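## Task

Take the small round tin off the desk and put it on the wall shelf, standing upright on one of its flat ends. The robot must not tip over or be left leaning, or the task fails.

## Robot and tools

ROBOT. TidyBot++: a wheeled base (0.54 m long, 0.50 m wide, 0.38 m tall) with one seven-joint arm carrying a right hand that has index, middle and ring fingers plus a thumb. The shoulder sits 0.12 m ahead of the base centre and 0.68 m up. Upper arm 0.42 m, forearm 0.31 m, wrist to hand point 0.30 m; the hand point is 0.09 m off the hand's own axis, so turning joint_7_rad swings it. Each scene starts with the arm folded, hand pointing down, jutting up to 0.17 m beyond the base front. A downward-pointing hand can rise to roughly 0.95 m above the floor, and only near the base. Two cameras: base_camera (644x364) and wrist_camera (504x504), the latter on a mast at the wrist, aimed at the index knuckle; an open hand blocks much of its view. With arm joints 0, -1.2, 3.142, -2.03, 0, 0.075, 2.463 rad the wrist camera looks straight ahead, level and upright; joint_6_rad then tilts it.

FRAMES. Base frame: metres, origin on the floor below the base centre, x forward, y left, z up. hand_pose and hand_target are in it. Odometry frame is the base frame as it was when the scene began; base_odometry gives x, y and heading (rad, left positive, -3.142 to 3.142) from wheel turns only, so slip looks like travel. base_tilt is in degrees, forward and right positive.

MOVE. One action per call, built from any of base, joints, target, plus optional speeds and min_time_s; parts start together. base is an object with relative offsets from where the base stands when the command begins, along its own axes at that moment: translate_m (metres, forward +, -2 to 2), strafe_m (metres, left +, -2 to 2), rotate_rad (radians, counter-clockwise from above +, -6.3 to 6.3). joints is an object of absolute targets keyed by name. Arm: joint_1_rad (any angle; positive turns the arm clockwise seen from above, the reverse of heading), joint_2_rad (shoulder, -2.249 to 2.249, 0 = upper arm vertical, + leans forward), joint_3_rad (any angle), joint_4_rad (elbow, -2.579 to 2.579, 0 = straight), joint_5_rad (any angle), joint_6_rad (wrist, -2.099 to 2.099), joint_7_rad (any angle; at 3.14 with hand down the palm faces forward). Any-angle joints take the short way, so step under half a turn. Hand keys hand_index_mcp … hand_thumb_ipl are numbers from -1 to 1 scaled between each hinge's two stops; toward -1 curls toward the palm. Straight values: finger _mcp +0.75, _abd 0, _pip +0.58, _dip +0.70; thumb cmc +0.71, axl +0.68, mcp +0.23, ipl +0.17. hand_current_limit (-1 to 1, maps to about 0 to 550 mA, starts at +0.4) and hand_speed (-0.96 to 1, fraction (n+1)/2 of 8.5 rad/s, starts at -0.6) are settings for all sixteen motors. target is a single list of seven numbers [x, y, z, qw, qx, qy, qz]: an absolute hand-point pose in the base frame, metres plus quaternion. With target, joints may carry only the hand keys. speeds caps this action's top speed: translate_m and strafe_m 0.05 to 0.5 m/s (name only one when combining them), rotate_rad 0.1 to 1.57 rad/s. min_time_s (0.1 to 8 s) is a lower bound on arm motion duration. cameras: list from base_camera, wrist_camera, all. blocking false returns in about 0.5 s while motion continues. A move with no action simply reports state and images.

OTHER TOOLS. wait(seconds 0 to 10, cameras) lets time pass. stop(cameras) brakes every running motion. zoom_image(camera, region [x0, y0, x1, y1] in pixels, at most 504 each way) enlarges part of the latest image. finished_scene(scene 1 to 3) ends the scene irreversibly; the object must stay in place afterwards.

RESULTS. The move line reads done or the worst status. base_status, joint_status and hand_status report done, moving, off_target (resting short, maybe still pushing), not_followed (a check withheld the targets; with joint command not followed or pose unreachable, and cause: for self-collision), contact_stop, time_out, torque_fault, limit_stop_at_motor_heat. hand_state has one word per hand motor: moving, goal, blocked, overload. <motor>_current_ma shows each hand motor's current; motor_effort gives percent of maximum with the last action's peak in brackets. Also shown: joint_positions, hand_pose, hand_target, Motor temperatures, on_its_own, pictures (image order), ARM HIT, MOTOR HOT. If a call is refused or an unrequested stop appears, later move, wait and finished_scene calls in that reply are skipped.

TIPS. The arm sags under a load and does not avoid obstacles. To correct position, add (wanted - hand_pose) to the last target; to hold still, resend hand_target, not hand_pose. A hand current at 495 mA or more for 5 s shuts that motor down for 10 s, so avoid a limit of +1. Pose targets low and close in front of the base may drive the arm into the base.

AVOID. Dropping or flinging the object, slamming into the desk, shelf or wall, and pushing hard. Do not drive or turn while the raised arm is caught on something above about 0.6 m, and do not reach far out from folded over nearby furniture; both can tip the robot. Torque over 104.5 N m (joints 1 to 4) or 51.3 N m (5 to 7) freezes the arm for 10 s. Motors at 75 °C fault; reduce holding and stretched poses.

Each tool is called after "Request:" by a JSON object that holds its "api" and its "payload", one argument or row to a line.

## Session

Request:
{"api": "move", "payload": {
  "joints": {"joint_1_rad":0,"joint_2_rad":-1.2,"joint_3_rad":3.142,"joint_4_rad":-2.03,"joint_5_rad":0,"joint_6_rad":-0.25,"joint_7_rad":2.463},
  "cameras": ["all"]
}}

Request:
{"api": "move", "payload": {
  "base": {"rotate_rad":1.2},
  "cameras": ["all"]
}}

Scene clock: 2.40 s.
Motor temperatures (°C): [32 32 28 31 39 39 38]
move: done
base_odometry: x=+0.000 y=+0.000 heading=+0.000
base_tilt: forward=-0.3 right=+0.3
base_status: not commanded
joint_positions: joint_1_rad=+0.003 joint_2_rad=-1.181 joint_3_rad=+3.166 joint_4_rad=-2.041 joint_5_rad=+0.010 joint_6_rad=-0.330 joint_7_rad=+2.533 hand_index_mcp=+0.759 hand_index_abd=+0.000 hand_index_pip=+0.577 hand_index_dip=+0.696 hand_middle_mcp=+0.759 hand_middle_abd=+0.000 hand_middle_pip=+0.577 hand_middle_dip=+0.696 hand_ring_mcp=+0.760 hand_ring_abd=+0.000 hand_ring_pip=+0.577 hand_ring_dip=+0.696 hand_thumb_cmc=+0.719 hand_thumb_axl=+0.677 hand_thumb_mcp=+0.226 hand_thumb_ipl=+0.168 hand_current_limit=+0.400 hand_speed=-0.600
joint_status: all done
hand_state: goal,goal,goal,goal,goal,goal,goal,goal,goal,goal,goal,goal,goal,goal,goal,goal
index_mcp_current_ma: 1
index_abd_current_ma: 0
index_pip_current_ma: 0
index_dip_current_ma: 0
middle_mcp_current_ma: 1
middle_abd_current_ma: 0
middle_pip_current_ma: 0
middle_dip_current_ma: 0
ring_mcp_current_ma: 1
ring_abd_current_ma: 0
ring_pip_current_ma: 0
ring_dip_current_ma: 0
thumb_cmc_current_ma: 1
thumb_axl_current_ma: 0
thumb_mcp_current_ma: 0
thumb_ipl_current_ma: 0
hand_goal_index_mcp: 0.754
hand_goal_index_abd: 0.000
hand_goal_index_pip: 0.576
hand_goal_index_dip: 0.696
hand_goal_middle_mcp: 0.754
hand_goal_middle_abd: 0.000
hand_goal_middle_pip: 0.576
hand_goal_middle_dip: 0.696
hand_goal_ring_mcp: 0.754
hand_goal_ring_abd: 0.000
hand_goal_ring_pip: 0.576
hand_goal_ring_dip: 0.696
hand_goal_thumb_cmc: 0.714
hand_goal_thumb_axl: 0.678
hand_goal_thumb_mcp: 0.226
hand_goal_thumb_ipl: 0.168
motor_effort: joint_1_rad=+0(1) joint_2_rad=+15(16) joint_3_rad=+1(2) joint_4_rad=+16(19) joint_5_rad=-1(2) joint_6_rad=+8(9) joint_7_rad=+1(2)
hand_pose: x=+0.2257 y=-0.0797 z=+1.2104 quat_wxyz=(-0.387, -0.502, -0.249, -0.732) (m; base frame)
hand_target: x=+0.2002 y=-0.0699 z=+1.2343 quat_wxyz=(-0.370, -0.464, -0.222, -0.774) (m; base frame)
hand_status: not commanded
pictures: base_camera, wrist_camera

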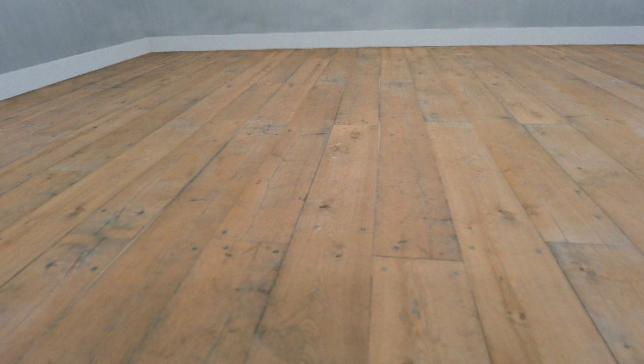

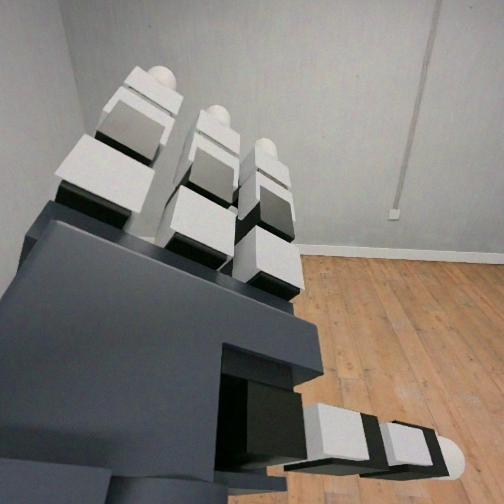

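Scene clock: 4.43 s.
move: done
base_odometry: x=+0.000 y=+0.000 heading=+1.199
base_tilt: forward=-0.2 right=+0.3
base_status: done
joint_positions: joint_1_rad=+0.003 joint_2_rad=-1.181 joint_3_rad=+3.164 joint_4_rad=-2.041 joint_5_rad=+0.010 joint_6_rad=-0.330 joint_7_rad=+2.532 hand_index_mcp=+0.760 hand_index_abd=+0.000 hand_index_pip=+0.577 hand_index_dip=+0.696 hand_middle_mcp=+0.760 hand_middle_abd=+0.000 hand_middle_pip=+0.577 hand_middle_dip=+0.696 hand_ring_mcp=+0.760 hand_ring_abd=+0.000 hand_ring_pip=+0.577 hand_ring_dip=+0.696 hand_thumb_cmc=+0.719 hand_thumb_axl=+0.677 hand_thumb_mcp=+0.226 hand_thumb_ipl=+0.168 hand_current_limit=+0.400 hand_speed=-0.600
joint_status: not commanded
hand_state: goal,goal,goal,goal,goal,goal,goal,goal,goal,goal,goal,goal,goal,goal,goal,goal
index_mcp_current_ma: 1
index_abd_current_ma: 0
index_pip_current_ma: 0
index_dip_current_ma: 0
middle_mcp_current_ma: 1
middle_abd_current_ma: 0
middle_pip_current_ma: 0
middle_dip_current_ma: 0
ring_mcp_current_ma: 1
ring_abd_current_ma: 0
ring_pip_current_ma: 0
ring_dip_current_ma: 0
thumb_cmc_current_ma: 1
thumb_axl_current_ma: 0
thumb_mcp_current_ma: 0
thumb_ipl_current_ma: 0
hand_goal_index_mcp: 0.754
hand_goal_index_abd: 0.000
hand_goal_index_pip: 0.576
hand_goal_index_dip: 0.696
hand_goal_middle_mcp: 0.754
hand_goal_middle_abd: 0.000
hand_goal_middle_pip: 0.576
hand_goal_middle_dip: 0.696
hand_goal_ring_mcp: 0.754
hand_goal_ring_abd: 0.000
hand_goal_ring_pip: 0.576
hand_goal_ring_dip: 0.696
hand_goal_thumb_cmc: 0.714
hand_goal_thumb_axl: 0.678
hand_goal_thumb_mcp: 0.226
hand_goal_thumb_ipl: 0.168
motor_effort: joint_1_rad=+0(1) joint_2_rad=+14(15) joint_3_rad=+1(2) joint_4_rad=+16(16) joint_5_rad=-1(1) joint_6_rad=+8(8) joint_7_rad=+1(1)
hand_pose: x=+0.2257 y=-0.0787 z=+1.2107 quat_wxyz=(-0.386, -0.502, -0.250, -0.732) (m; base frame)
hand_target: x=+0.2002 y=-0.0699 z=+1.2343 quat_wxyz=(-0.370, -0.464, -0.222, -0.774) (m; base frame)
hand_status: not commanded
pictures: base_camera, wrist_camera

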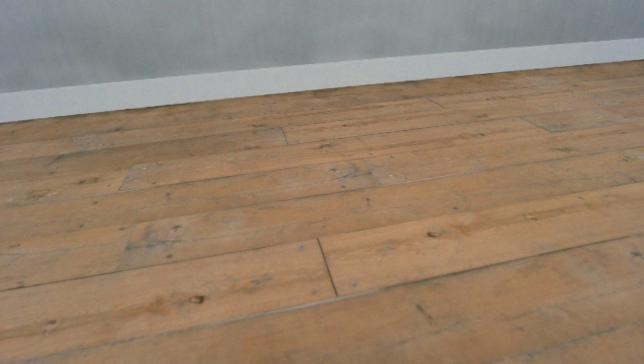

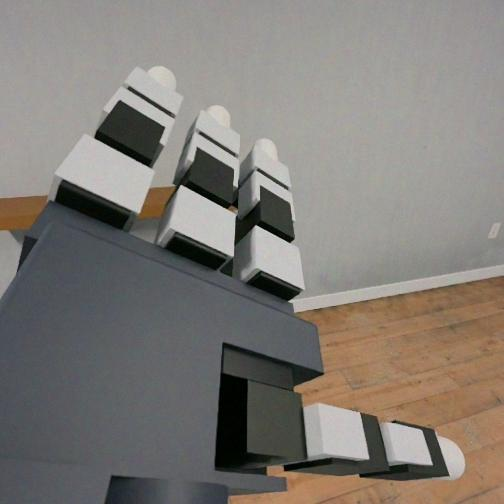

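Request:
{"api": "move", "payload": {
  "base": {"rotate_rad":1.5},
  "cameras": ["all"]
}}

Request:
{"api": "zoom_image", "payload": {
  "camera": "wrist_camera",
  "region": [290, 120, 490, 270]
}}

Scene clock: 9.40 s.
move: done
base_odometry: x=+0.000 y=+0.000 heading=+2.698
base_tilt: forward=-0.3 right=+0.3
base_status: done
joint_positions: joint_1_rad=+0.003 joint_2_rad=-1.181 joint_3_rad=+3.163 joint_4_rad=-2.041 joint_5_rad=+0.010 joint_6_rad=-0.329 joint_7_rad=+2.532 hand_index_mcp=+0.760 hand_index_abd=+0.000 hand_index_pip=+0.577 hand_index_dip=+0.696 hand_middle_mcp=+0.760 hand_middle_abd=+0.000 hand_middle_pip=+0.577 hand_middle_dip=+0.696 hand_ring_mcp=+0.760 hand_ring_abd=+0.000 hand_ring_pip=+0.577 hand_ring_dip=+0.696 hand_thumb_cmc=+0.719 hand_thumb_axl=+0.677 hand_thumb_mcp=+0.226 hand_thumb_ipl=+0.168 hand_current_limit=+0.400 hand_speed=-0.600
joint_status: not commanded
hand_state: goal,goal,goal,goal,goal,goal,goal,goal,goal,goal,goal,goal,goal,goal,goal,goal
index_mcp_current_ma: 1
index_abd_current_ma: 0
index_pip_current_ma: 0
index_dip_current_ma: 0
middle_mcp_current_ma: 1
middle_abd_current_ma: 0
middle_pip_current_ma: 0
middle_dip_current_ma: 0
ring_mcp_current_ma: 1
ring_abd_current_ma: 0
ring_pip_current_ma: 0
ring_dip_current_ma: 0
thumb_cmc_current_ma: 1
thumb_axl_current_ma: 0
thumb_mcp_current_ma: 0
thumb_ipl_current_ma: 0
hand_goal_index_mcp: 0.754
hand_goal_index_abd: 0.000
hand_goal_index_pip: 0.576
hand_goal_index_dip: 0.696
hand_goal_middle_mcp: 0.754
hand_goal_middle_abd: 0.000
hand_goal_middle_pip: 0.576
hand_goal_middle_dip: 0.696
hand_goal_ring_mcp: 0.754
hand_goal_ring_abd: 0.000
hand_goal_ring_pip: 0.576
hand_goal_ring_dip: 0.696
hand_goal_thumb_cmc: 0.714
hand_goal_thumb_axl: 0.678
hand_goal_thumb_mcp: 0.226
hand_goal_thumb_ipl: 0.168
motor_effort: joint_1_rad=+0(1) joint_2_rad=+15(15) joint_3_rad=+1(2) joint_4_rad=+16(16) joint_5_rad=-1(2) joint_6_rad=+8(8) joint_7_rad=+1(1)
hand_pose: x=+0.2257 y=-0.0783 z=+1.2107 quat_wxyz=(-0.386, -0.502, -0.250, -0.732) (m; base frame)
hand_target: x=+0.2002 y=-0.0699 z=+1.2343 quat_wxyz=(-0.370, -0.464, -0.222, -0.774) (m; base frame)
hand_status: not commanded
pictures: base_camera, wrist_camera

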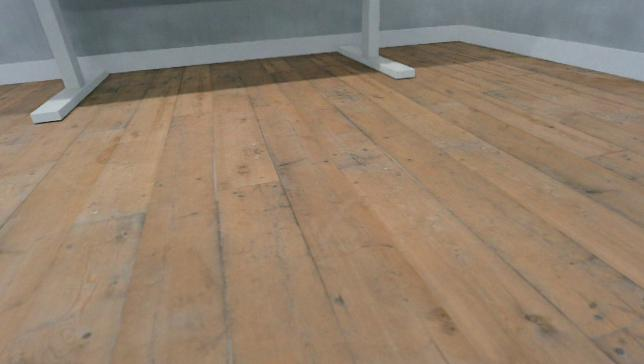

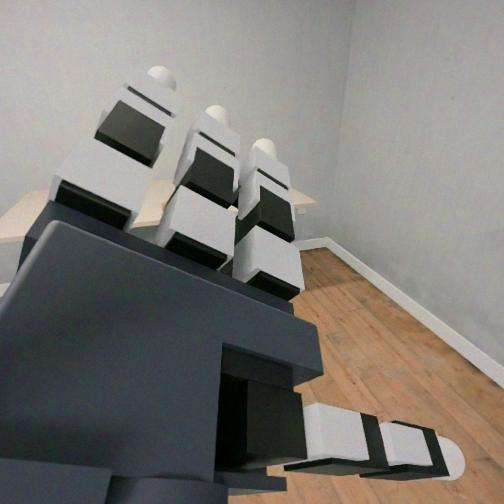

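Scaled by 2.520.

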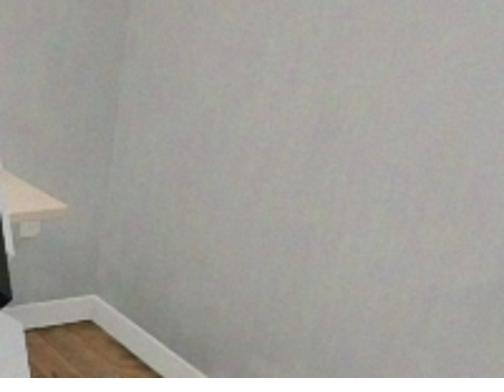

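Request:
{"api": "move", "payload": {
  "base": {"rotate_rad":0.55},
  "cameras": ["all"]
}}

Request:
{"api": "zoom_image", "payload": {
  "camera": "wrist_camera",
  "region": [290, 120, 504, 270]
}}

Scene clock: 13.30 s.
move: done
base_odometry: x=+0.000 y=+0.000 heading=-3.036
base_tilt: forward=-0.2 right=+0.3
base_status: done
joint_positions: joint_1_rad=+0.003 joint_2_rad=-1.181 joint_3_rad=+3.163 joint_4_rad=-2.041 joint_5_rad=+0.010 joint_6_rad=-0.329 joint_7_rad=+2.532 hand_index_mcp=+0.760 hand_index_abd=+0.000 hand_index_pip=+0.577 hand_index_dip=+0.696 hand_middle_mcp=+0.760 hand_middle_abd=+0.000 hand_middle_pip=+0.577 hand_middle_dip=+0.696 hand_ring_mcp=+0.760 hand_ring_abd=+0.000 hand_ring_pip=+0.577 hand_ring_dip=+0.696 hand_thumb_cmc=+0.719 hand_thumb_axl=+0.677 hand_thumb_mcp=+0.226 hand_thumb_ipl=+0.168 hand_current_limit=+0.400 hand_speed=-0.600
joint_status: not commanded
hand_state: goal,goal,goal,goal,goal,goal,goal,goal,goal,goal,goal,goal,goal,goal,goal,goal
index_mcp_current_ma: 1
index_abd_current_ma: 0
index_pip_current_ma: 0
index_dip_current_ma: 0
middle_mcp_current_ma: 1
middle_abd_current_ma: 0
middle_pip_current_ma: 0
middle_dip_current_ma: 0
ring_mcp_current_ma: 1
ring_abd_current_ma: 0
ring_pip_current_ma: 0
ring_dip_current_ma: 0
thumb_cmc_current_ma: 1
thumb_axl_current_ma: 0
thumb_mcp_current_ma: 0
thumb_ipl_current_ma: 0
hand_goal_index_mcp: 0.754
hand_goal_index_abd: 0.000
hand_goal_index_pip: 0.576
hand_goal_index_dip: 0.696
hand_goal_middle_mcp: 0.754
hand_goal_middle_abd: 0.000
hand_goal_middle_pip: 0.576
hand_goal_middle_dip: 0.696
hand_goal_ring_mcp: 0.754
hand_goal_ring_abd: 0.000
hand_goal_ring_pip: 0.576
hand_goal_ring_dip: 0.696
hand_goal_thumb_cmc: 0.714
hand_goal_thumb_axl: 0.678
hand_goal_thumb_mcp: 0.226
hand_goal_thumb_ipl: 0.168
motor_effort: joint_1_rad=+1(1) joint_2_rad=+15(15) joint_3_rad=+1(2) joint_4_rad=+16(16) joint_5_rad=-1(1) joint_6_rad=+7(8) joint_7_rad=+1(1)
hand_pose: x=+0.2257 y=-0.0780 z=+1.2108 quat_wxyz=(-0.386, -0.502, -0.250, -0.732) (m; base frame)
hand_target: x=+0.2002 y=-0.0699 z=+1.2343 quat_wxyz=(-0.370, -0.464, -0.222, -0.774) (m; base frame)
hand_status: not commanded
pictures: base_camera, wrist_camera

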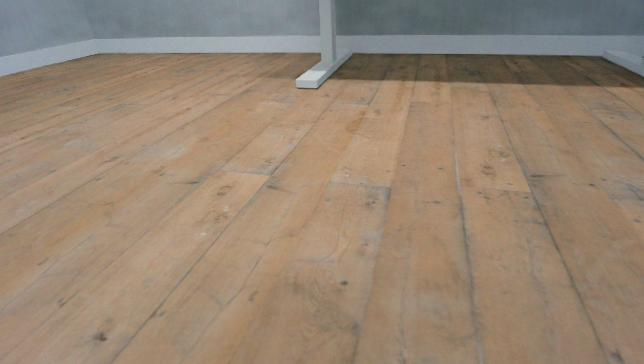

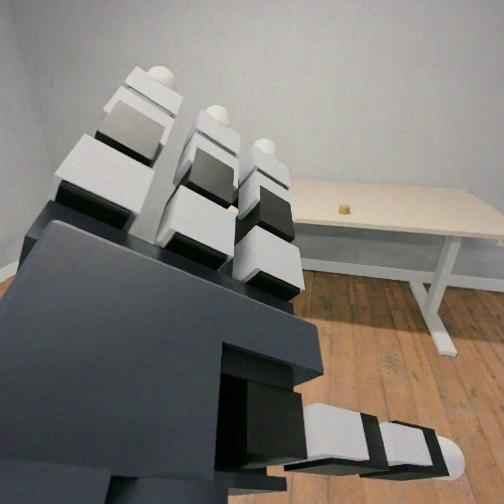

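Scaled by 2.355.

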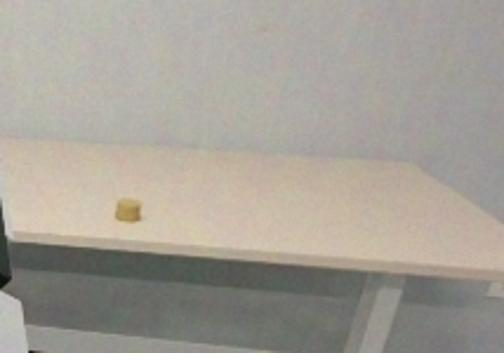

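Request:
{"api": "move", "payload": {
  "base": {"translate_m":0.485,"strafe_m":-0.315,"rotate_rad":-0.26},
  "joints": {"joint_1_rad":0.0,"joint_2_rad":0.285,"joint_3_rad":3.138,"joint_4_rad":-1.655,"joint_5_rad":0.0,"joint_6_rad":0.11,"joint_7_rad":-0.07,"hand_thumb_cmc":-0.571,"hand_thumb_mcp":-0.169,"hand_index_dip":0.478,"hand_middle_dip":0.478,"hand_ring_dip":0.478},
  "min_time_s": 3,
  "cameras": ["all"]
}}

Request:
{"api": "zoom_image", "payload": {
  "camera": "wrist_camera",
  "region": [220, 0, 420, 120]
}}

Scene clock: 43.97 s.
move: done
base_odometry: x=-0.516 y=+0.262 heading=+2.987
base_tilt: forward=-0.2 right=+0.3
base_status: done
joint_positions: joint_1_rad=+0.003 joint_2_rad=+0.265 joint_3_rad=+3.157 joint_4_rad=-1.673 joint_5_rad=+0.010 joint_6_rad=+0.030 joint_7_rad=+0.001 hand_index_mcp=+0.747 hand_index_abd=+0.001 hand_index_pip=+0.576 hand_index_dip=+0.480 hand_middle_mcp=+0.747 hand_middle_abd=+0.002 hand_middle_pip=+0.576 hand_middle_dip=+0.480 hand_ring_mcp=+0.746 hand_ring_abd=+0.001 hand_ring_pip=+0.576 hand_ring_dip=+0.480 hand_thumb_cmc=-0.568 hand_thumb_axl=+0.678 hand_thumb_mcp=-0.165 hand_thumb_ipl=+0.168 hand_current_limit=+0.400 hand_speed=-0.600
joint_status: all done
hand_state: goal,goal,goal,goal,goal,goal,goal,goal,goal,goal,goal,goal,goal,goal,goal,goal
index_mcp_current_ma: -1
index_abd_current_ma: 0
index_pip_current_ma: 0
index_dip_current_ma: 0
middle_mcp_current_ma: -1
middle_abd_current_ma: 0
middle_pip_current_ma: 0
middle_dip_current_ma: 0
ring_mcp_current_ma: -2
ring_abd_current_ma: 0
ring_pip_current_ma: 0
ring_dip_current_ma: 0
thumb_cmc_current_ma: 0
thumb_axl_current_ma: 0
thumb_mcp_current_ma: 0
thumb_ipl_current_ma: 0
hand_goal_index_mcp: 0.754
hand_goal_index_abd: 0.000
hand_goal_index_pip: 0.576
hand_goal_index_dip: 0.478
hand_goal_middle_mcp: 0.754
hand_goal_middle_abd: 0.000
hand_goal_middle_pip: 0.576
hand_goal_middle_dip: 0.478
hand_goal_ring_mcp: 0.754
hand_goal_ring_abd: 0.000
hand_goal_ring_pip: 0.576
hand_goal_ring_dip: 0.478
hand_goal_thumb_cmc: -0.570
hand_goal_thumb_axl: 0.678
hand_goal_thumb_mcp: -0.168
hand_goal_thumb_ipl: 0.168
motor_effort: joint_1_rad=+0(2) joint_2_rad=-26(28) joint_3_rad=+0(3) joint_4_rad=+18(20) joint_5_rad=-1(2) joint_6_rad=+8(9) joint_7_rad=+1(2)
hand_pose: x=+0.7795 y=+0.0121 z=+0.7951 quat_wxyz=(+0.402, -0.576, +0.578, -0.416) (m; base frame)
hand_target: x=+0.8004 y=+0.0322 z=+0.8145 quat_wxyz=(+0.447, -0.541, +0.579, -0.415) (m; base frame)
hand_status: not commanded
pictures: base_camera, wrist_camera

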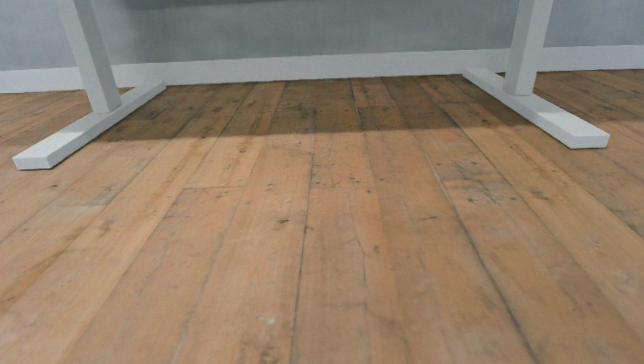

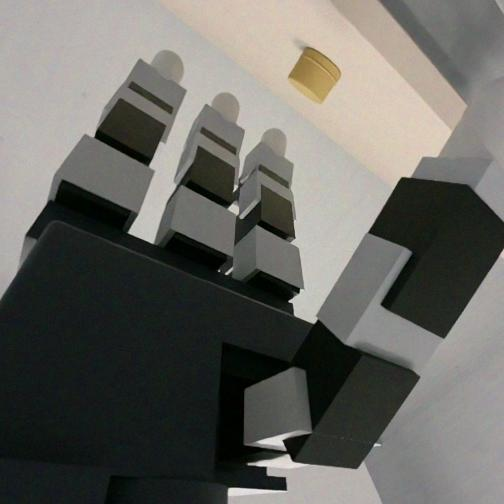

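Scaled by 2.520.

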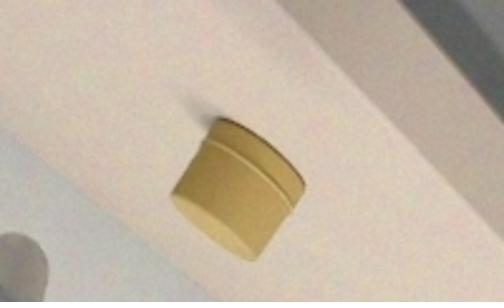

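Request:
{"api": "move", "payload": {
  "base": {"translate_m":0.13,"strafe_m":0.063},
  "joints": {"joint_2_rad":0.31,"joint_4_rad":-1.75,"joint_6_rad":0.18},
  "min_time_s": 2,
  "speeds": {"translate_m":0.2},
  "cameras": ["wrist_camera"]
}}

Request:
{"api": "zoom_image", "payload": {
  "camera": "wrist_camera",
  "region": [220, 0, 420, 140]
}}

Scene clock: 66.17 s.
move: done
base_odometry: x=-0.654 y=+0.220 heading=+2.987
base_tilt: forward=-0.2 right=+0.3
base_status: done
joint_positions: joint_1_rad=+0.003 joint_2_rad=+0.277 joint_3_rad=+3.156 joint_4_rad=-1.726 joint_5_rad=+0.010 joint_6_rad=+0.100 joint_7_rad=-0.001 hand_index_mcp=+0.746 hand_index_abd=+0.001 hand_index_pip=+0.576 hand_index_dip=+0.480 hand_middle_mcp=+0.746 hand_middle_abd=+0.002 hand_middle_pip=+0.576 hand_middle_dip=+0.480 hand_ring_mcp=+0.745 hand_ring_abd=+0.001 hand_ring_pip=+0.576 hand_ring_dip=+0.480 hand_thumb_cmc=-0.568 hand_thumb_axl=+0.678 hand_thumb_mcp=-0.165 hand_thumb_ipl=+0.168 hand_current_limit=+0.400 hand_speed=-0.600
joint_status: all done
hand_state: goal,goal,goal,goal,goal,goal,goal,goal,goal,goal,goal,goal,goal,goal,goal,goal
index_mcp_current_ma: -2
index_abd_current_ma: 0
index_pip_current_ma: 0
index_dip_current_ma: 0
middle_mcp_current_ma: -2
middle_abd_current_ma: 0
middle_pip_current_ma: 0
middle_dip_current_ma: 0
ring_mcp_current_ma: -2
ring_abd_current_ma: 0
ring_pip_current_ma: 0
ring_dip_current_ma: 0
thumb_cmc_current_ma: 0
thumb_axl_current_ma: 0
thumb_mcp_current_ma: 0
thumb_ipl_current_ma: 0
hand_goal_index_mcp: 0.754
hand_goal_index_abd: 0.000
hand_goal_index_pip: 0.576
hand_goal_index_dip: 0.478
hand_goal_middle_mcp: 0.754
hand_goal_middle_abd: 0.000
hand_goal_middle_pip: 0.576
hand_goal_middle_dip: 0.478
hand_goal_ring_mcp: 0.754
hand_goal_ring_abd: 0.000
hand_goal_ring_pip: 0.576
hand_goal_ring_dip: 0.478
hand_goal_thumb_cmc: -0.570
hand_goal_thumb_axl: 0.678
hand_goal_thumb_mcp: -0.168
hand_goal_thumb_ipl: 0.168
motor_effort: joint_1_rad=+1(1) joint_2_rad=-25(28) joint_3_rad=+0(2) joint_4_rad=+18(20) joint_5_rad=-1(1) joint_6_rad=+8(9) joint_7_rad=+1(1)
hand_pose: x=+0.7772 y=+0.0127 z=+0.7762 quat_wxyz=(+0.404, -0.574, +0.577, -0.417) (m; base frame)
hand_target: x=+0.7865 y=+0.0321 z=+0.7638 quat_wxyz=(+0.432, -0.551, +0.590, -0.401) (m; base frame)
hand_status: not commanded
pictures: wrist_camera

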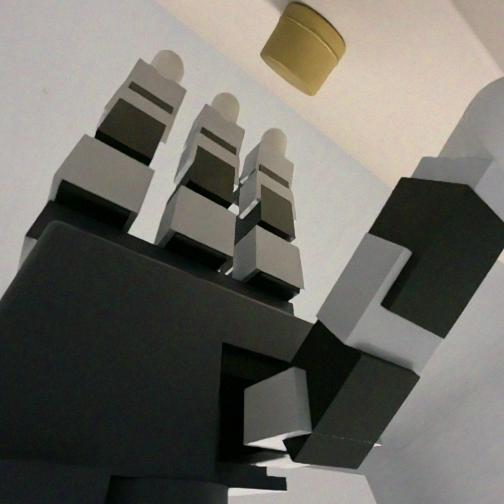

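Scaled by 2.520.

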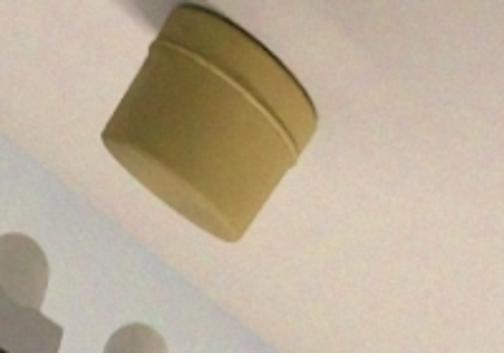

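Request:
{"api": "move", "payload": {
  "base": {"translate_m":0.122},
  "speeds": {"translate_m":0.1},
  "cameras": ["wrist_camera"]
}}

Request:
{"api": "zoom_image", "payload": {
  "camera": "wrist_camera",
  "region": [304, 0, 504, 180]
}}

Scene clock: 75.80 s.
move: done
base_odometry: x=-0.775 y=+0.238 heading=+2.987
base_tilt: forward=-0.2 right=+0.3
base_status: done
joint_positions: joint_1_rad=+0.003 joint_2_rad=+0.285 joint_3_rad=+3.156 joint_4_rad=-1.728 joint_5_rad=+0.010 joint_6_rad=+0.103 joint_7_rad=-0.001 hand_index_mcp=+0.746 hand_index_abd=+0.001 hand_index_pip=+0.576 hand_index_dip=+0.480 hand_middle_mcp=+0.746 hand_middle_abd=+0.002 hand_middle_pip=+0.576 hand_middle_dip=+0.480 hand_ring_mcp=+0.745 hand_ring_abd=+0.001 hand_ring_pip=+0.576 hand_ring_dip=+0.480 hand_thumb_cmc=-0.568 hand_thumb_axl=+0.678 hand_thumb_mcp=-0.165 hand_thumb_ipl=+0.168 hand_current_limit=+0.400 hand_speed=-0.600
joint_status: not commanded
hand_state: goal,goal,goal,goal,goal,goal,goal,goal,goal,goal,goal,goal,goal,goal,goal,goal
index_mcp_current_ma: -2
index_abd_current_ma: 0
index_pip_current_ma: 0
index_dip_current_ma: 0
middle_mcp_current_ma: -2
middle_abd_current_ma: 0
middle_pip_current_ma: 0
middle_dip_current_ma: 0
ring_mcp_current_ma: -2
ring_abd_current_ma: 0
ring_pip_current_ma: 0
ring_dip_current_ma: 0
thumb_cmc_current_ma: 0
thumb_axl_current_ma: 0
thumb_mcp_current_ma: 0
thumb_ipl_current_ma: 0
hand_goal_index_mcp: 0.754
hand_goal_index_abd: 0.000
hand_goal_index_pip: 0.576
hand_goal_index_dip: 0.478
hand_goal_middle_mcp: 0.754
hand_goal_middle_abd: 0.000
hand_goal_middle_pip: 0.576
hand_goal_middle_dip: 0.478
hand_goal_ring_mcp: 0.754
hand_goal_ring_abd: 0.000
hand_goal_ring_pip: 0.576
hand_goal_ring_dip: 0.478
hand_goal_thumb_cmc: -0.570
hand_goal_thumb_axl: 0.678
hand_goal_thumb_mcp: -0.168
hand_goal_thumb_ipl: 0.168
motor_effort: joint_1_rad=+0(1) joint_2_rad=-26(27) joint_3_rad=+0(1) joint_4_rad=+18(19) joint_5_rad=-1(1) joint_6_rad=+8(8) joint_7_rad=+1(1)
hand_pose: x=+0.7777 y=+0.0127 z=+0.7698 quat_wxyz=(+0.402, -0.576, +0.579, -0.414) (m; base frame)
hand_target: x=+0.7865 y=+0.0321 z=+0.7638 quat_wxyz=(+0.432, -0.551, +0.590, -0.401) (m; base frame)
hand_status: not commanded
pictures: wrist_camera

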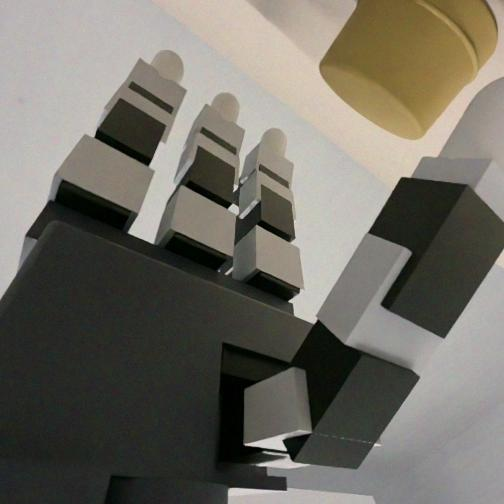

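Scaled by 2.520.

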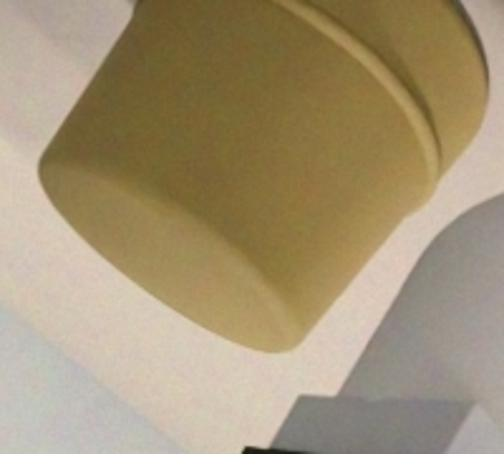

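Request:
{"api": "move", "payload": {
  "joints": {"hand_index_pip":-0.474,"hand_middle_pip":-0.474}
}}

Request:
{"api": "move", "payload": {
  "joints": {"hand_index_mcp":0.5,"hand_middle_mcp":0.5},
  "cameras": ["wrist_camera"]
}}

Scene clock: 81.33 s.
move: done
base_odometry: x=-0.775 y=+0.238 heading=+2.987
base_tilt: forward=-0.2 right=+0.3
base_status: not commanded
joint_positions: joint_1_rad=+0.003 joint_2_rad=+0.285 joint_3_rad=+3.156 joint_4_rad=-1.728 joint_5_rad=+0.010 joint_6_rad=+0.103 joint_7_rad=-0.001 hand_index_mcp=+0.746 hand_index_abd=+0.001 hand_index_pip=-0.471 hand_index_dip=+0.480 hand_middle_mcp=+0.746 hand_middle_abd=+0.002 hand_middle_pip=-0.471 hand_middle_dip=+0.480 hand_ring_mcp=+0.745 hand_ring_abd=+0.001 hand_ring_pip=+0.576 hand_ring_dip=+0.480 hand_thumb_cmc=-0.568 hand_thumb_axl=+0.678 hand_thumb_mcp=-0.165 hand_thumb_ipl=+0.168 hand_current_limit=+0.400 hand_speed=-0.600
joint_status: all done
hand_state: goal,goal,goal,goal,goal,goal,goal,goal,goal,goal,goal,goal,goal,goal,goal,goal
index_mcp_current_ma: -2
index_abd_current_ma: 0
index_pip_current_ma: 0
index_dip_current_ma: 0
middle_mcp_current_ma: -2
middle_abd_current_ma: 0
middle_pip_current_ma: 0
middle_dip_current_ma: 0
ring_mcp_current_ma: -2
ring_abd_current_ma: 0
ring_pip_current_ma: 0
ring_dip_current_ma: 0
thumb_cmc_current_ma: 0
thumb_axl_current_ma: 0
thumb_mcp_current_ma: 0
thumb_ipl_current_ma: 0
hand_goal_index_mcp: 0.754
hand_goal_index_abd: 0.000
hand_goal_index_pip: -0.474
hand_goal_index_dip: 0.478
hand_goal_middle_mcp: 0.754
hand_goal_middle_abd: 0.000
hand_goal_middle_pip: -0.474
hand_goal_middle_dip: 0.478
hand_goal_ring_mcp: 0.754
hand_goal_ring_abd: 0.000
hand_goal_ring_pip: 0.576
hand_goal_ring_dip: 0.478
hand_goal_thumb_cmc: -0.570
hand_goal_thumb_axl: 0.678
hand_goal_thumb_mcp: -0.168
hand_goal_thumb_ipl: 0.168
motor_effort: joint_1_rad=+0(1) joint_2_rad=-26(26) joint_3_rad=+0(1) joint_4_rad=+18(18) joint_5_rad=-1(1) joint_6_rad=+8(8) joint_7_rad=+1(2)
hand_pose: x=+0.7777 y=+0.0127 z=+0.7698 quat_wxyz=(+0.402, -0.576, +0.579, -0.414) (m; base frame)
hand_target: x=+0.7865 y=+0.0321 z=+0.7638 quat_wxyz=(+0.432, -0.551, +0.590, -0.401) (m; base frame)
hand_status: not commanded
pictures: none

Scene clock: 82.00 s.
move: done
base_odometry: x=-0.775 y=+0.238 heading=+2.987
base_tilt: forward=-0.2 right=+0.3
base_status: not commanded
joint_positions: joint_1_rad=+0.003 joint_2_rad=+0.285 joint_3_rad=+3.156 joint_4_rad=-1.728 joint_5_rad=+0.010 joint_6_rad=+0.103 joint_7_rad=-0.001 hand_index_mcp=+0.497 hand_index_abd=+0.001 hand_index_pip=-0.471 hand_index_dip=+0.480 hand_middle_mcp=+0.497 hand_middle_abd=+0.002 hand_middle_pip=-0.471 hand_middle_dip=+0.480 hand_ring_mcp=+0.745 hand_ring_abd=+0.001 hand_ring_pip=+0.576 hand_ring_dip=+0.480 hand_thumb_cmc=-0.568 hand_thumb_axl=+0.678 hand_thumb_mcp=-0.165 hand_thumb_ipl=+0.168 hand_current_limit=+0.400 hand_speed=-0.600
joint_status: all done
hand_state: goal,goal,goal,goal,goal,goal,goal,goal,goal,goal,goal,goal,goal,goal,goal,goal
index_mcp_current_ma: 0
index_abd_current_ma: 0
index_pip_current_ma: 0
index_dip_current_ma: 0
middle_mcp_current_ma: 0
middle_abd_current_ma: 0
middle_pip_current_ma: 0
middle_dip_current_ma: 0
ring_mcp_current_ma: -2
ring_abd_current_ma: 0
ring_pip_current_ma: 0
ring_dip_current_ma: 0
thumb_cmc_current_ma: 0
thumb_axl_current_ma: 0
thumb_mcp_current_ma: 0
thumb_ipl_current_ma: 0
hand_goal_index_mcp: 0.500
hand_goal_index_abd: 0.000
hand_goal_index_pip: -0.474
hand_goal_index_dip: 0.478
hand_goal_middle_mcp: 0.500
hand_goal_middle_abd: 0.000
hand_goal_middle_pip: -0.474
hand_goal_middle_dip: 0.478
hand_goal_ring_mcp: 0.754
hand_goal_ring_abd: 0.000
hand_goal_ring_pip: 0.576
hand_goal_ring_dip: 0.478
hand_goal_thumb_cmc: -0.570
hand_goal_thumb_axl: 0.678
hand_goal_thumb_mcp: -0.168
hand_goal_thumb_ipl: 0.168
motor_effort: joint_1_rad=+0(1) joint_2_rad=-26(26) joint_3_rad=+0(1) joint_4_rad=+18(18) joint_5_rad=+0(1) joint_6_rad=+8(8) joint_7_rad=+1(1)
hand_pose: x=+0.7778 y=+0.0127 z=+0.7699 quat_wxyz=(+0.402, -0.576, +0.579, -0.414) (m; base frame)
hand_target: x=+0.7865 y=+0.0321 z=+0.7638 quat_wxyz=(+0.432, -0.551, +0.590, -0.401) (m; base frame)
hand_status: not commanded
pictures: wrist_camera

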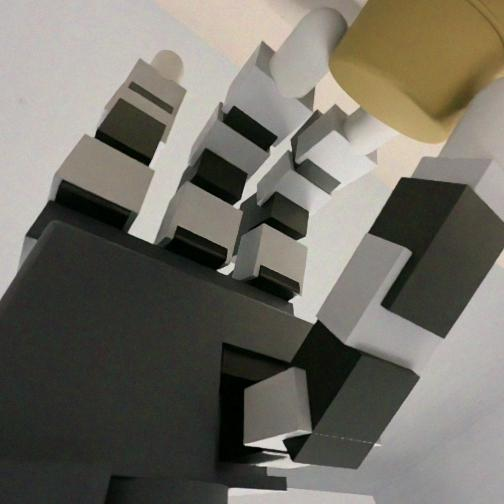

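Request:
{"api": "move", "payload": {
  "joints": {"hand_index_mcp":0.44,"hand_middle_mcp":0.44},
  "cameras": ["wrist_camera"]
}}

Request:
{"api": "zoom_image", "payload": {
  "camera": "wrist_camera",
  "region": [264, 0, 504, 180]
}}

Scene clock: 85.40 s.
move: done
base_odometry: x=-0.775 y=+0.238 heading=+2.987
base_tilt: forward=-0.2 right=+0.3
base_status: not commanded
joint_positions: joint_1_rad=+0.003 joint_2_rad=+0.285 joint_3_rad=+3.156 joint_4_rad=-1.728 joint_5_rad=+0.010 joint_6_rad=+0.105 joint_7_rad=-0.001 hand_index_mcp=+0.452 hand_index_abd=+0.001 hand_index_pip=-0.468 hand_index_dip=+0.480 hand_middle_mcp=+0.451 hand_middle_abd=+0.000 hand_middle_pip=-0.469 hand_middle_dip=+0.480 hand_ring_mcp=+0.745 hand_ring_abd=+0.001 hand_ring_pip=+0.576 hand_ring_dip=+0.480 hand_thumb_cmc=-0.567 hand_thumb_axl=+0.678 hand_thumb_mcp=-0.155 hand_thumb_ipl=+0.172 hand_current_limit=+0.400 hand_speed=-0.600
joint_status: all done
hand_state: goal,goal,goal,goal,goal,goal,goal,goal,goal,goal,goal,goal,goal,goal,goal,goal
index_mcp_current_ma: 3
index_abd_current_ma: 0
index_pip_current_ma: 1
index_dip_current_ma: 0
middle_mcp_current_ma: 3
middle_abd_current_ma: 0
middle_pip_current_ma: 1
middle_dip_current_ma: 0
ring_mcp_current_ma: -2
ring_abd_current_ma: 0
ring_pip_current_ma: 0
ring_dip_current_ma: 0
thumb_cmc_current_ma: 0
thumb_axl_current_ma: 0
thumb_mcp_current_ma: 6
thumb_ipl_current_ma: 1
hand_goal_index_mcp: 0.440
hand_goal_index_abd: 0.000
hand_goal_index_pip: -0.474
hand_goal_index_dip: 0.478
hand_goal_middle_mcp: 0.440
hand_goal_middle_abd: 0.000
hand_goal_middle_pip: -0.474
hand_goal_middle_dip: 0.478
hand_goal_ring_mcp: 0.754
hand_goal_ring_abd: 0.000
hand_goal_ring_pip: 0.576
hand_goal_ring_dip: 0.478
hand_goal_thumb_cmc: -0.570
hand_goal_thumb_axl: 0.678
hand_goal_thumb_mcp: -0.168
hand_goal_thumb_ipl: 0.168
motor_effort: joint_1_rad=+0(1) joint_2_rad=-25(26) joint_3_rad=+1(1) joint_4_rad=+18(18) joint_5_rad=-1(1) joint_6_rad=+7(8) joint_7_rad=+1(2)
hand_pose: x=+0.7782 y=+0.0127 z=+0.7704 quat_wxyz=(+0.403, -0.576, +0.578, -0.415) (m; base frame)
hand_target: x=+0.7865 y=+0.0321 z=+0.7638 quat_wxyz=(+0.432, -0.551, +0.590, -0.401) (m; base frame)
hand_status: not commanded
pictures: wrist_camera

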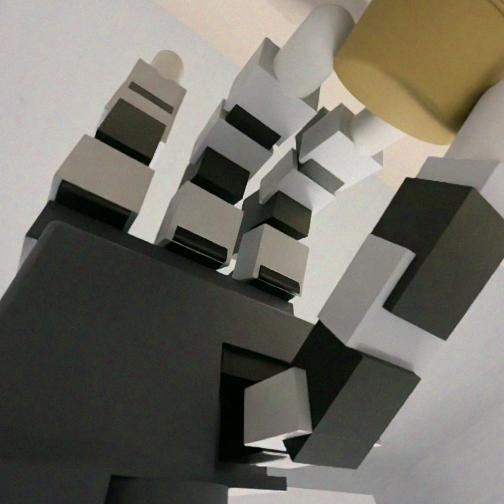

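Scaled by 2.100.

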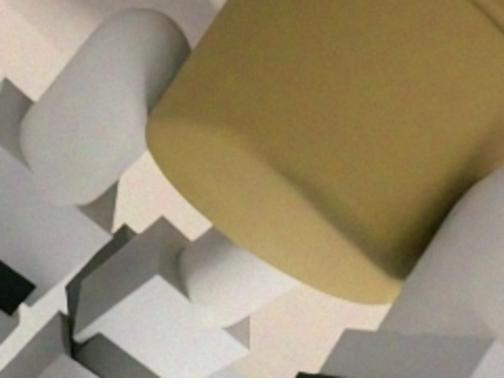

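Request:
{"api": "move", "payload": {
  "joints": {"hand_index_mcp":0.34,"hand_middle_mcp":0.34,"hand_index_pip":-0.5,"hand_middle_pip":-0.5,"hand_thumb_mcp":-0.30},
  "cameras": ["wrist_camera"]
}}

Request:
{"api": "zoom_image", "payload": {
  "camera": "wrist_camera",
  "region": [264, 0, 504, 180]
}}

Scene clock: 89.93 s.
move: off_target
base_odometry: x=-0.775 y=+0.238 heading=+2.987
base_tilt: forward=-0.2 right=+0.3
base_status: not commanded
joint_positions: joint_1_rad=+0.003 joint_2_rad=+0.285 joint_3_rad=+3.156 joint_4_rad=-1.728 joint_5_rad=+0.010 joint_6_rad=+0.109 joint_7_rad=-0.001 hand_index_mcp=+0.420 hand_index_abd=+0.002 hand_index_pip=-0.468 hand_index_dip=+0.491 hand_middle_mcp=+0.406 hand_middle_abd=-0.008 hand_middle_pip=-0.471 hand_middle_dip=+0.486 hand_ring_mcp=+0.745 hand_ring_abd=+0.001 hand_ring_pip=+0.576 hand_ring_dip=+0.480 hand_thumb_cmc=-0.552 hand_thumb_axl=+0.682 hand_thumb_mcp=-0.156 hand_thumb_ipl=+0.193 hand_current_limit=+0.400 hand_speed=-0.600
joint_status: hand_index_mcp off_target (ended at +0.420, target +0.340); hand_index_pip off_target (ended at -0.468, target -0.500); hand_middle_mcp off_target (ended at +0.406, target +0.340); hand_middle_pip off_target (ended at -0.471, target -0.500); hand_thumb_mcp off_target (ended at -0.156, target -0.300)
hand_state: blocked,goal,blocked,goal,blocked,goal,blocked,goal,goal,goal,goal,goal,goal,goal,blocked,blocked
index_mcp_current_ma: 124
index_abd_current_ma: 0
index_pip_current_ma: 20
index_dip_current_ma: 4
middle_mcp_current_ma: 87
middle_abd_current_ma: -1
middle_pip_current_ma: 17
middle_dip_current_ma: 2
ring_mcp_current_ma: -2
ring_abd_current_ma: 0
ring_pip_current_ma: 0
ring_dip_current_ma: 0
thumb_cmc_current_ma: 7
thumb_axl_current_ma: 1
thumb_mcp_current_ma: 385
thumb_ipl_current_ma: 22
hand_goal_index_mcp: 0.340
hand_goal_index_abd: 0.000
hand_goal_index_pip: -0.500
hand_goal_index_dip: 0.478
hand_goal_middle_mcp: 0.340
hand_goal_middle_abd: 0.000
hand_goal_middle_pip: -0.500
hand_goal_middle_dip: 0.478
hand_goal_ring_mcp: 0.754
hand_goal_ring_abd: 0.000
hand_goal_ring_pip: 0.576
hand_goal_ring_dip: 0.478
hand_goal_thumb_cmc: -0.570
hand_goal_thumb_axl: 0.678
hand_goal_thumb_mcp: -0.300
hand_goal_thumb_ipl: 0.168
motor_effort: joint_1_rad=+0(1) joint_2_rad=-25(26) joint_3_rad=+0(1) joint_4_rad=+17(18) joint_5_rad=-1(1) joint_6_rad=+7(7) joint_7_rad=+1(1)
hand_pose: x=+0.7789 y=+0.0128 z=+0.7715 quat_wxyz=(+0.404, -0.575, +0.577, -0.416) (m; base frame)
hand_target: x=+0.7865 y=+0.0321 z=+0.7638 quat_wxyz=(+0.432, -0.551, +0.590, -0.401) (m; base frame)
hand_status: not commanded
pictures: wrist_camera

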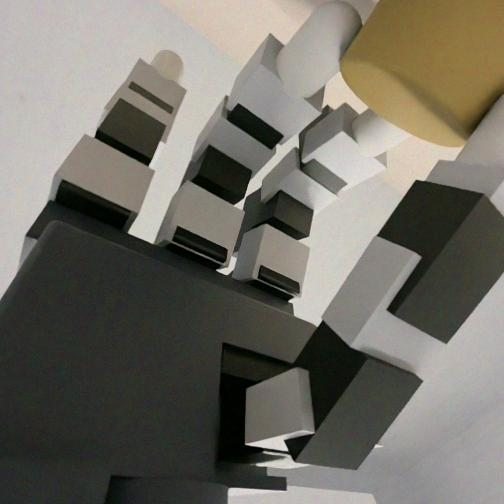

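Scaled by 2.100.

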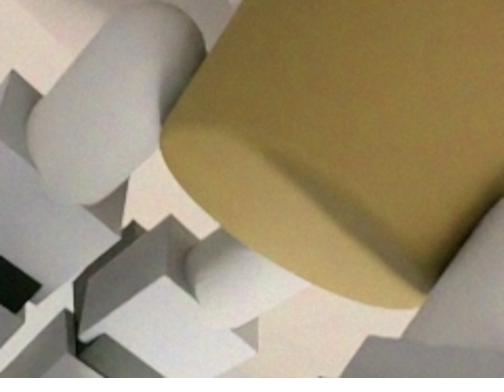

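Request:
{"api": "move", "payload": {
  "joints": {"hand_index_mcp":0.29,"hand_middle_mcp":0.27}
}}

Request:
{"api": "move", "payload": {
  "joints": {"joint_4_rad":-1.62,"joint_6_rad":0.02},
  "min_time_s": 2,
  "cameras": ["wrist_camera"]
}}

Request:
{"api": "zoom_image", "payload": {
  "camera": "wrist_camera",
  "region": [264, 0, 504, 180]
}}

Scene clock: 94.07 s.
move: off_target
base_odometry: x=-0.775 y=+0.238 heading=+2.987
base_tilt: forward=-0.2 right=+0.3
base_status: not commanded
joint_positions: joint_1_rad=+0.003 joint_2_rad=+0.285 joint_3_rad=+3.156 joint_4_rad=-1.728 joint_5_rad=+0.010 joint_6_rad=+0.111 joint_7_rad=-0.001 hand_index_mcp=+0.400 hand_index_abd=+0.003 hand_index_pip=-0.461 hand_index_dip=+0.495 hand_middle_mcp=+0.367 hand_middle_abd=-0.015 hand_middle_pip=-0.466 hand_middle_dip=+0.492 hand_ring_mcp=+0.745 hand_ring_abd=+0.001 hand_ring_pip=+0.576 hand_ring_dip=+0.480 hand_thumb_cmc=-0.535 hand_thumb_axl=+0.688 hand_thumb_mcp=-0.156 hand_thumb_ipl=+0.203 hand_current_limit=+0.400 hand_speed=-0.600
joint_status: hand_index_mcp off_target (ended at +0.400, target +0.290); hand_middle_mcp off_target (ended at +0.367, target +0.270)
hand_state: blocked,goal,blocked,goal,blocked,goal,blocked,goal,goal,goal,goal,goal,blocked,goal,blocked,blocked
index_mcp_current_ma: 226
index_abd_current_ma: 0
index_pip_current_ma: 29
index_dip_current_ma: 6
middle_mcp_current_ma: 180
middle_abd_current_ma: -4
middle_pip_current_ma: 23
middle_dip_current_ma: 4
ring_mcp_current_ma: -2
ring_abd_current_ma: 0
ring_pip_current_ma: 0
ring_dip_current_ma: 0
thumb_cmc_current_ma: 25
thumb_axl_current_ma: 3
thumb_mcp_current_ma: 385
thumb_ipl_current_ma: 41
hand_goal_index_mcp: 0.290
hand_goal_index_abd: 0.000
hand_goal_index_pip: -0.500
hand_goal_index_dip: 0.478
hand_goal_middle_mcp: 0.270
hand_goal_middle_abd: 0.000
hand_goal_middle_pip: -0.500
hand_goal_middle_dip: 0.478
hand_goal_ring_mcp: 0.754
hand_goal_ring_abd: 0.000
hand_goal_ring_pip: 0.576
hand_goal_ring_dip: 0.478
hand_goal_thumb_cmc: -0.570
hand_goal_thumb_axl: 0.678
hand_goal_thumb_mcp: -0.300
hand_goal_thumb_ipl: 0.168
motor_effort: joint_1_rad=+0(1) joint_2_rad=-25(26) joint_3_rad=+0(1) joint_4_rad=+17(17) joint_5_rad=-1(1) joint_6_rad=+7(7) joint_7_rad=+1(1)
hand_pose: x=+0.7792 y=+0.0128 z=+0.7720 quat_wxyz=(+0.404, -0.574, +0.577, -0.417) (m; base frame)
hand_target: x=+0.7865 y=+0.0321 z=+0.7638 quat_wxyz=(+0.432, -0.551, +0.590, -0.401) (m; base frame)
hand_status: not commanded
pictures: none

Scene clock: 96.33 s.
move: done
base_odometry: x=-0.775 y=+0.238 heading=+2.987
base_tilt: forward=-0.2 right=+0.3
base_status: not commanded
joint_positions: joint_1_rad=+0.003 joint_2_rad=+0.285 joint_3_rad=+3.156 joint_4_rad=-1.638 joint_5_rad=+0.010 joint_6_rad=+0.091 joint_7_rad=-0.001 hand_index_mcp=+0.400 hand_index_abd=+0.003 hand_index_pip=-0.461 hand_index_dip=+0.495 hand_middle_mcp=+0.361 hand_middle_abd=-0.015 hand_middle_pip=-0.466 hand_middle_dip=+0.493 hand_ring_mcp=+0.745 hand_ring_abd=+0.001 hand_ring_pip=+0.576 hand_ring_dip=+0.480 hand_thumb_cmc=-0.530 hand_thumb_axl=+0.690 hand_thumb_mcp=-0.156 hand_thumb_ipl=+0.204 hand_current_limit=+0.400 hand_speed=-0.600
joint_status: all done
hand_state: blocked,goal,blocked,goal,blocked,goal,blocked,goal,goal,goal,goal,goal,blocked,goal,blocked,blocked
index_mcp_current_ma: 225
index_abd_current_ma: 0
index_pip_current_ma: 29
index_dip_current_ma: 6
middle_mcp_current_ma: 160
middle_abd_current_ma: -4
middle_pip_current_ma: 23
middle_dip_current_ma: 5
ring_mcp_current_ma: -2
ring_abd_current_ma: 0
ring_pip_current_ma: 0
ring_dip_current_ma: 0
thumb_cmc_current_ma: 32
thumb_axl_current_ma: 4
thumb_mcp_current_ma: 385
thumb_ipl_current_ma: 44
hand_goal_index_mcp: 0.290
hand_goal_index_abd: 0.000
hand_goal_index_pip: -0.500
hand_goal_index_dip: 0.478
hand_goal_middle_mcp: 0.270
hand_goal_middle_abd: 0.000
hand_goal_middle_pip: -0.500
hand_goal_middle_dip: 0.478
hand_goal_ring_mcp: 0.754
hand_goal_ring_abd: 0.000
hand_goal_ring_pip: 0.576
hand_goal_ring_dip: 0.478
hand_goal_thumb_cmc: -0.570
hand_goal_thumb_axl: 0.678
hand_goal_thumb_mcp: -0.300
hand_goal_thumb_ipl: 0.168
motor_effort: joint_1_rad=+0(1) joint_2_rad=-27(27) joint_3_rad=+0(1) joint_4_rad=+18(19) joint_5_rad=-1(1) joint_6_rad=+8(9) joint_7_rad=+1(2)
hand_pose: x=+0.8021 y=+0.0125 z=+0.8166 quat_wxyz=(+0.424, -0.560, +0.562, -0.437) (m; base frame)
hand_target: x=+0.7981 y=+0.0321 z=+0.7933 quat_wxyz=(+0.423, -0.557, +0.596, -0.393) (m; base frame)
hand_status: not commanded
pictures: wrist_camera

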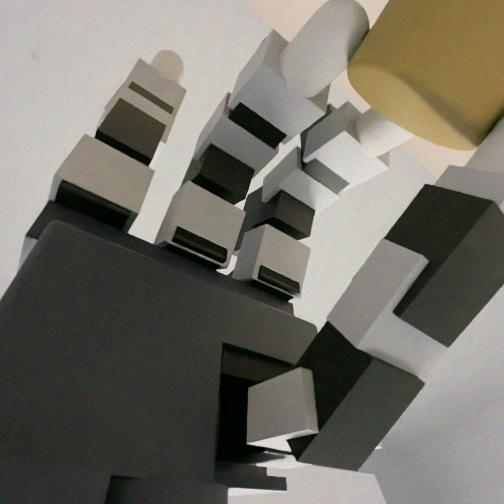

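Scaled by 2.100.

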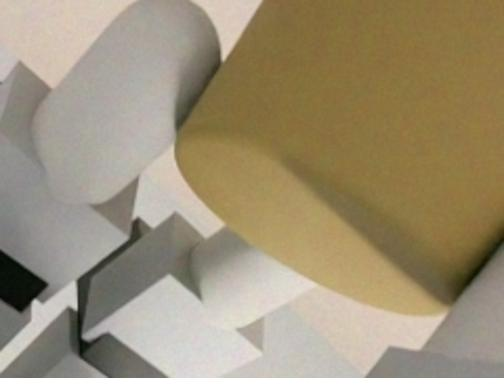

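Request:
{"api": "move", "payload": {
  "joints": {"joint_1_rad":0.0,"joint_2_rad":0.04,"joint_4_rad":-1.19,"joint_6_rad":-0.77},
  "min_time_s": 3
}}

Request:
{"api": "move", "payload": {
  "base": {"translate_m":-0.61},
  "speeds": {"translate_m":0.35}
}}

Request:
{"api": "move", "payload": {
  "base": {"rotate_rad":-1.571},
  "speeds": {"rotate_rad":0.7},
  "cameras": ["all"]
}}

Request:
{"api": "zoom_image", "payload": {
  "camera": "wrist_camera",
  "region": [140, 0, 420, 140]
}}

Scene clock: 105.83 s.
move: done
base_odometry: x=-0.775 y=+0.238 heading=+2.987
base_tilt: forward=-0.2 right=+0.3
base_status: not commanded
joint_positions: joint_1_rad=+0.003 joint_2_rad=+0.076 joint_3_rad=+3.156 joint_4_rad=-1.206 joint_5_rad=+0.010 joint_6_rad=-0.698 joint_7_rad=-0.001 hand_index_mcp=+0.400 hand_index_abd=+0.003 hand_index_pip=-0.461 hand_index_dip=+0.495 hand_middle_mcp=+0.361 hand_middle_abd=-0.015 hand_middle_pip=-0.465 hand_middle_dip=+0.493 hand_ring_mcp=+0.745 hand_ring_abd=+0.001 hand_ring_pip=+0.576 hand_ring_dip=+0.480 hand_thumb_cmc=-0.530 hand_thumb_axl=+0.690 hand_thumb_mcp=-0.156 hand_thumb_ipl=+0.204 hand_current_limit=+0.400 hand_speed=-0.600
joint_status: all done
hand_state: blocked,goal,blocked,goal,blocked,goal,blocked,goal,goal,goal,goal,goal,blocked,goal,blocked,blocked
index_mcp_current_ma: 225
index_abd_current_ma: 0
index_pip_current_ma: 29
index_dip_current_ma: 6
middle_mcp_current_ma: 160
middle_abd_current_ma: -4
middle_pip_current_ma: 23
middle_dip_current_ma: 5
ring_mcp_current_ma: -2
ring_abd_current_ma: 0
ring_pip_current_ma: 0
ring_dip_current_ma: 0
thumb_cmc_current_ma: 32
thumb_axl_current_ma: 4
thumb_mcp_current_ma: 385
thumb_ipl_current_ma: 44
hand_goal_index_mcp: 0.290
hand_goal_index_abd: 0.000
hand_goal_index_pip: -0.500
hand_goal_index_dip: 0.478
hand_goal_middle_mcp: 0.270
hand_goal_middle_abd: 0.000
hand_goal_middle_pip: -0.500
hand_goal_middle_dip: 0.478
hand_goal_ring_mcp: 0.754
hand_goal_ring_abd: 0.000
hand_goal_ring_pip: 0.576
hand_goal_ring_dip: 0.478
hand_goal_thumb_cmc: -0.570
hand_goal_thumb_axl: 0.678
hand_goal_thumb_mcp: -0.300
hand_goal_thumb_ipl: 0.168
motor_effort: joint_1_rad=+1(1) joint_2_rad=-20(28) joint_3_rad=+1(1) joint_4_rad=+18(20) joint_5_rad=-1(1) joint_6_rad=+7(9) joint_7_rad=+1(1)
hand_pose: x=+0.6955 y=+0.0117 z=+0.9930 quat_wxyz=(+0.381, -0.587, +0.595, -0.395) (m; base frame)
hand_target: x=+0.6714 y=+0.0319 z=+1.0062 quat_wxyz=(+0.396, -0.575, +0.614, -0.368) (m; base frame)
hand_status: not commanded
pictures: none

Scene clock: 108.63 s.
move: done
base_odometry: x=-0.172 y=+0.145 heading=+2.987
base_tilt: forward=-0.2 right=+0.3
base_status: done
joint_positions: joint_1_rad=+0.003 joint_2_rad=+0.063 joint_3_rad=+3.155 joint_4_rad=-1.205 joint_5_rad=+0.010 joint_6_rad=-0.702 joint_7_rad=-0.002 hand_index_mcp=+0.400 hand_index_abd=+0.003 hand_index_pip=-0.461 hand_index_dip=+0.495 hand_middle_mcp=+0.361 hand_middle_abd=-0.015 hand_middle_pip=-0.465 hand_middle_dip=+0.493 hand_ring_mcp=+0.745 hand_ring_abd=+0.001 hand_ring_pip=+0.576 hand_ring_dip=+0.480 hand_thumb_cmc=-0.530 hand_thumb_axl=+0.690 hand_thumb_mcp=-0.156 hand_thumb_ipl=+0.204 hand_current_limit=+0.400 hand_speed=-0.600
joint_status: not commanded
hand_state: blocked,goal,blocked,goal,blocked,goal,blocked,goal,goal,goal,goal,goal,blocked,goal,blocked,blocked
index_mcp_current_ma: 225
index_abd_current_ma: 0
index_pip_current_ma: 29
index_dip_current_ma: 6
middle_mcp_current_ma: 159
middle_abd_current_ma: -4
middle_pip_current_ma: 23
middle_dip_current_ma: 5
ring_mcp_current_ma: -2
ring_abd_current_ma: 0
ring_pip_current_ma: 0
ring_dip_current_ma: 0
thumb_cmc_current_ma: 32
thumb_axl_current_ma: 4
thumb_mcp_current_ma: 385
thumb_ipl_current_ma: 44
hand_goal_index_mcp: 0.290
hand_goal_index_abd: 0.000
hand_goal_index_pip: -0.500
hand_goal_index_dip: 0.478
hand_goal_middle_mcp: 0.270
hand_goal_middle_abd: 0.000
hand_goal_middle_pip: -0.500
hand_goal_middle_dip: 0.478
hand_goal_ring_mcp: 0.754
hand_goal_ring_abd: 0.000
hand_goal_ring_pip: 0.576
hand_goal_ring_dip: 0.478
hand_goal_thumb_cmc: -0.570
hand_goal_thumb_axl: 0.678
hand_goal_thumb_mcp: -0.300
hand_goal_thumb_ipl: 0.168
motor_effort: joint_1_rad=+1(2) joint_2_rad=-19(25) joint_3_rad=+0(2) joint_4_rad=+18(19) joint_5_rad=-1(1) joint_6_rad=+7(8) joint_7_rad=+1(2)
hand_pose: x=+0.6908 y=+0.0127 z=+0.9999 quat_wxyz=(+0.384, -0.585, +0.593, -0.398) (m; base frame)
hand_target: x=+0.6714 y=+0.0319 z=+1.0062 quat_wxyz=(+0.396, -0.575, +0.614, -0.368) (m; base frame)
hand_status: not commanded
pictures: none

Scene clock: 111.63 s.
move: done
base_odometry: x=-0.172 y=+0.145 heading=+1.417
base_tilt: forward=-0.2 right=+0.3
base_status: done
joint_positions: joint_1_rad=+0.003 joint_2_rad=+0.063 joint_3_rad=+3.148 joint_4_rad=-1.205 joint_5_rad=+0.010 joint_6_rad=-0.702 joint_7_rad=-0.002 hand_index_mcp=+0.400 hand_index_abd=+0.003 hand_index_pip=-0.461 hand_index_dip=+0.495 hand_middle_mcp=+0.361 hand_middle_abd=-0.015 hand_middle_pip=-0.465 hand_middle_dip=+0.493 hand_ring_mcp=+0.745 hand_ring_abd=+0.001 hand_ring_pip=+0.576 hand_ring_dip=+0.480 hand_thumb_cmc=-0.530 hand_thumb_axl=+0.690 hand_thumb_mcp=-0.156 hand_thumb_ipl=+0.204 hand_current_limit=+0.400 hand_speed=-0.600
joint_status: not commanded
hand_state: blocked,goal,blocked,goal,blocked,goal,blocked,goal,goal,goal,goal,goal,blocked,goal,blocked,blocked
index_mcp_current_ma: 225
index_abd_current_ma: 0
index_pip_current_ma: 29
index_dip_current_ma: 6
middle_mcp_current_ma: 159
middle_abd_current_ma: -4
middle_pip_current_ma: 23
middle_dip_current_ma: 5
ring_mcp_current_ma: -2
ring_abd_current_ma: 0
ring_pip_current_ma: 0
ring_dip_current_ma: 0
thumb_cmc_current_ma: 32
thumb_axl_current_ma: 4
thumb_mcp_current_ma: 385
thumb_ipl_current_ma: 44
hand_goal_index_mcp: 0.290
hand_goal_index_abd: 0.000
hand_goal_index_pip: -0.500
hand_goal_index_dip: 0.478
hand_goal_middle_mcp: 0.270
hand_goal_middle_abd: 0.000
hand_goal_middle_pip: -0.500
hand_goal_middle_dip: 0.478
hand_goal_ring_mcp: 0.754
hand_goal_ring_abd: 0.000
hand_goal_ring_pip: 0.576
hand_goal_ring_dip: 0.478
hand_goal_thumb_cmc: -0.570
hand_goal_thumb_axl: 0.678
hand_goal_thumb_mcp: -0.300
hand_goal_thumb_ipl: 0.168
motor_effort: joint_1_rad=+0(3) joint_2_rad=-20(21) joint_3_rad=+1(3) joint_4_rad=+18(19) joint_5_rad=-1(2) joint_6_rad=+7(8) joint_7_rad=+0(1)
hand_pose: x=+0.6906 y=+0.0163 z=+0.9999 quat_wxyz=(+0.386, -0.587, +0.591, -0.396) (m; base frame)
hand_target: x=+0.6714 y=+0.0319 z=+1.0062 quat_wxyz=(+0.396, -0.575, +0.614, -0.368) (m; base frame)
hand_status: not commanded
pictures: base_camera, wrist_camera

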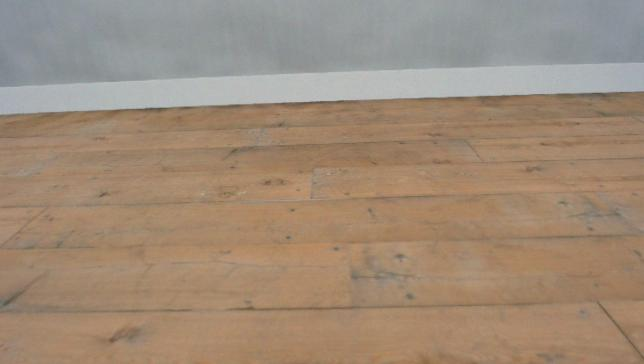

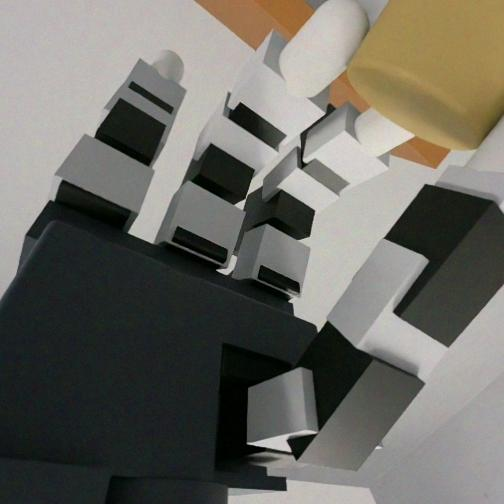

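Scaled by 1.800.

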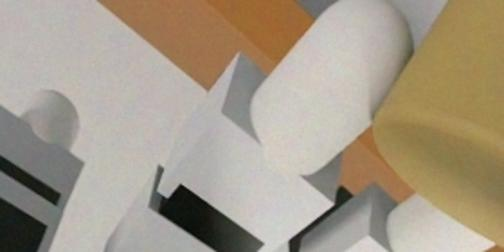

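Request:
{"api": "zoom_image", "payload": {
  "camera": "wrist_camera",
  "region": [180, 0, 480, 180]
}}

Scaled by 1.680.

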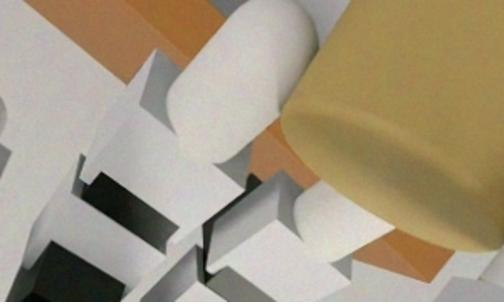

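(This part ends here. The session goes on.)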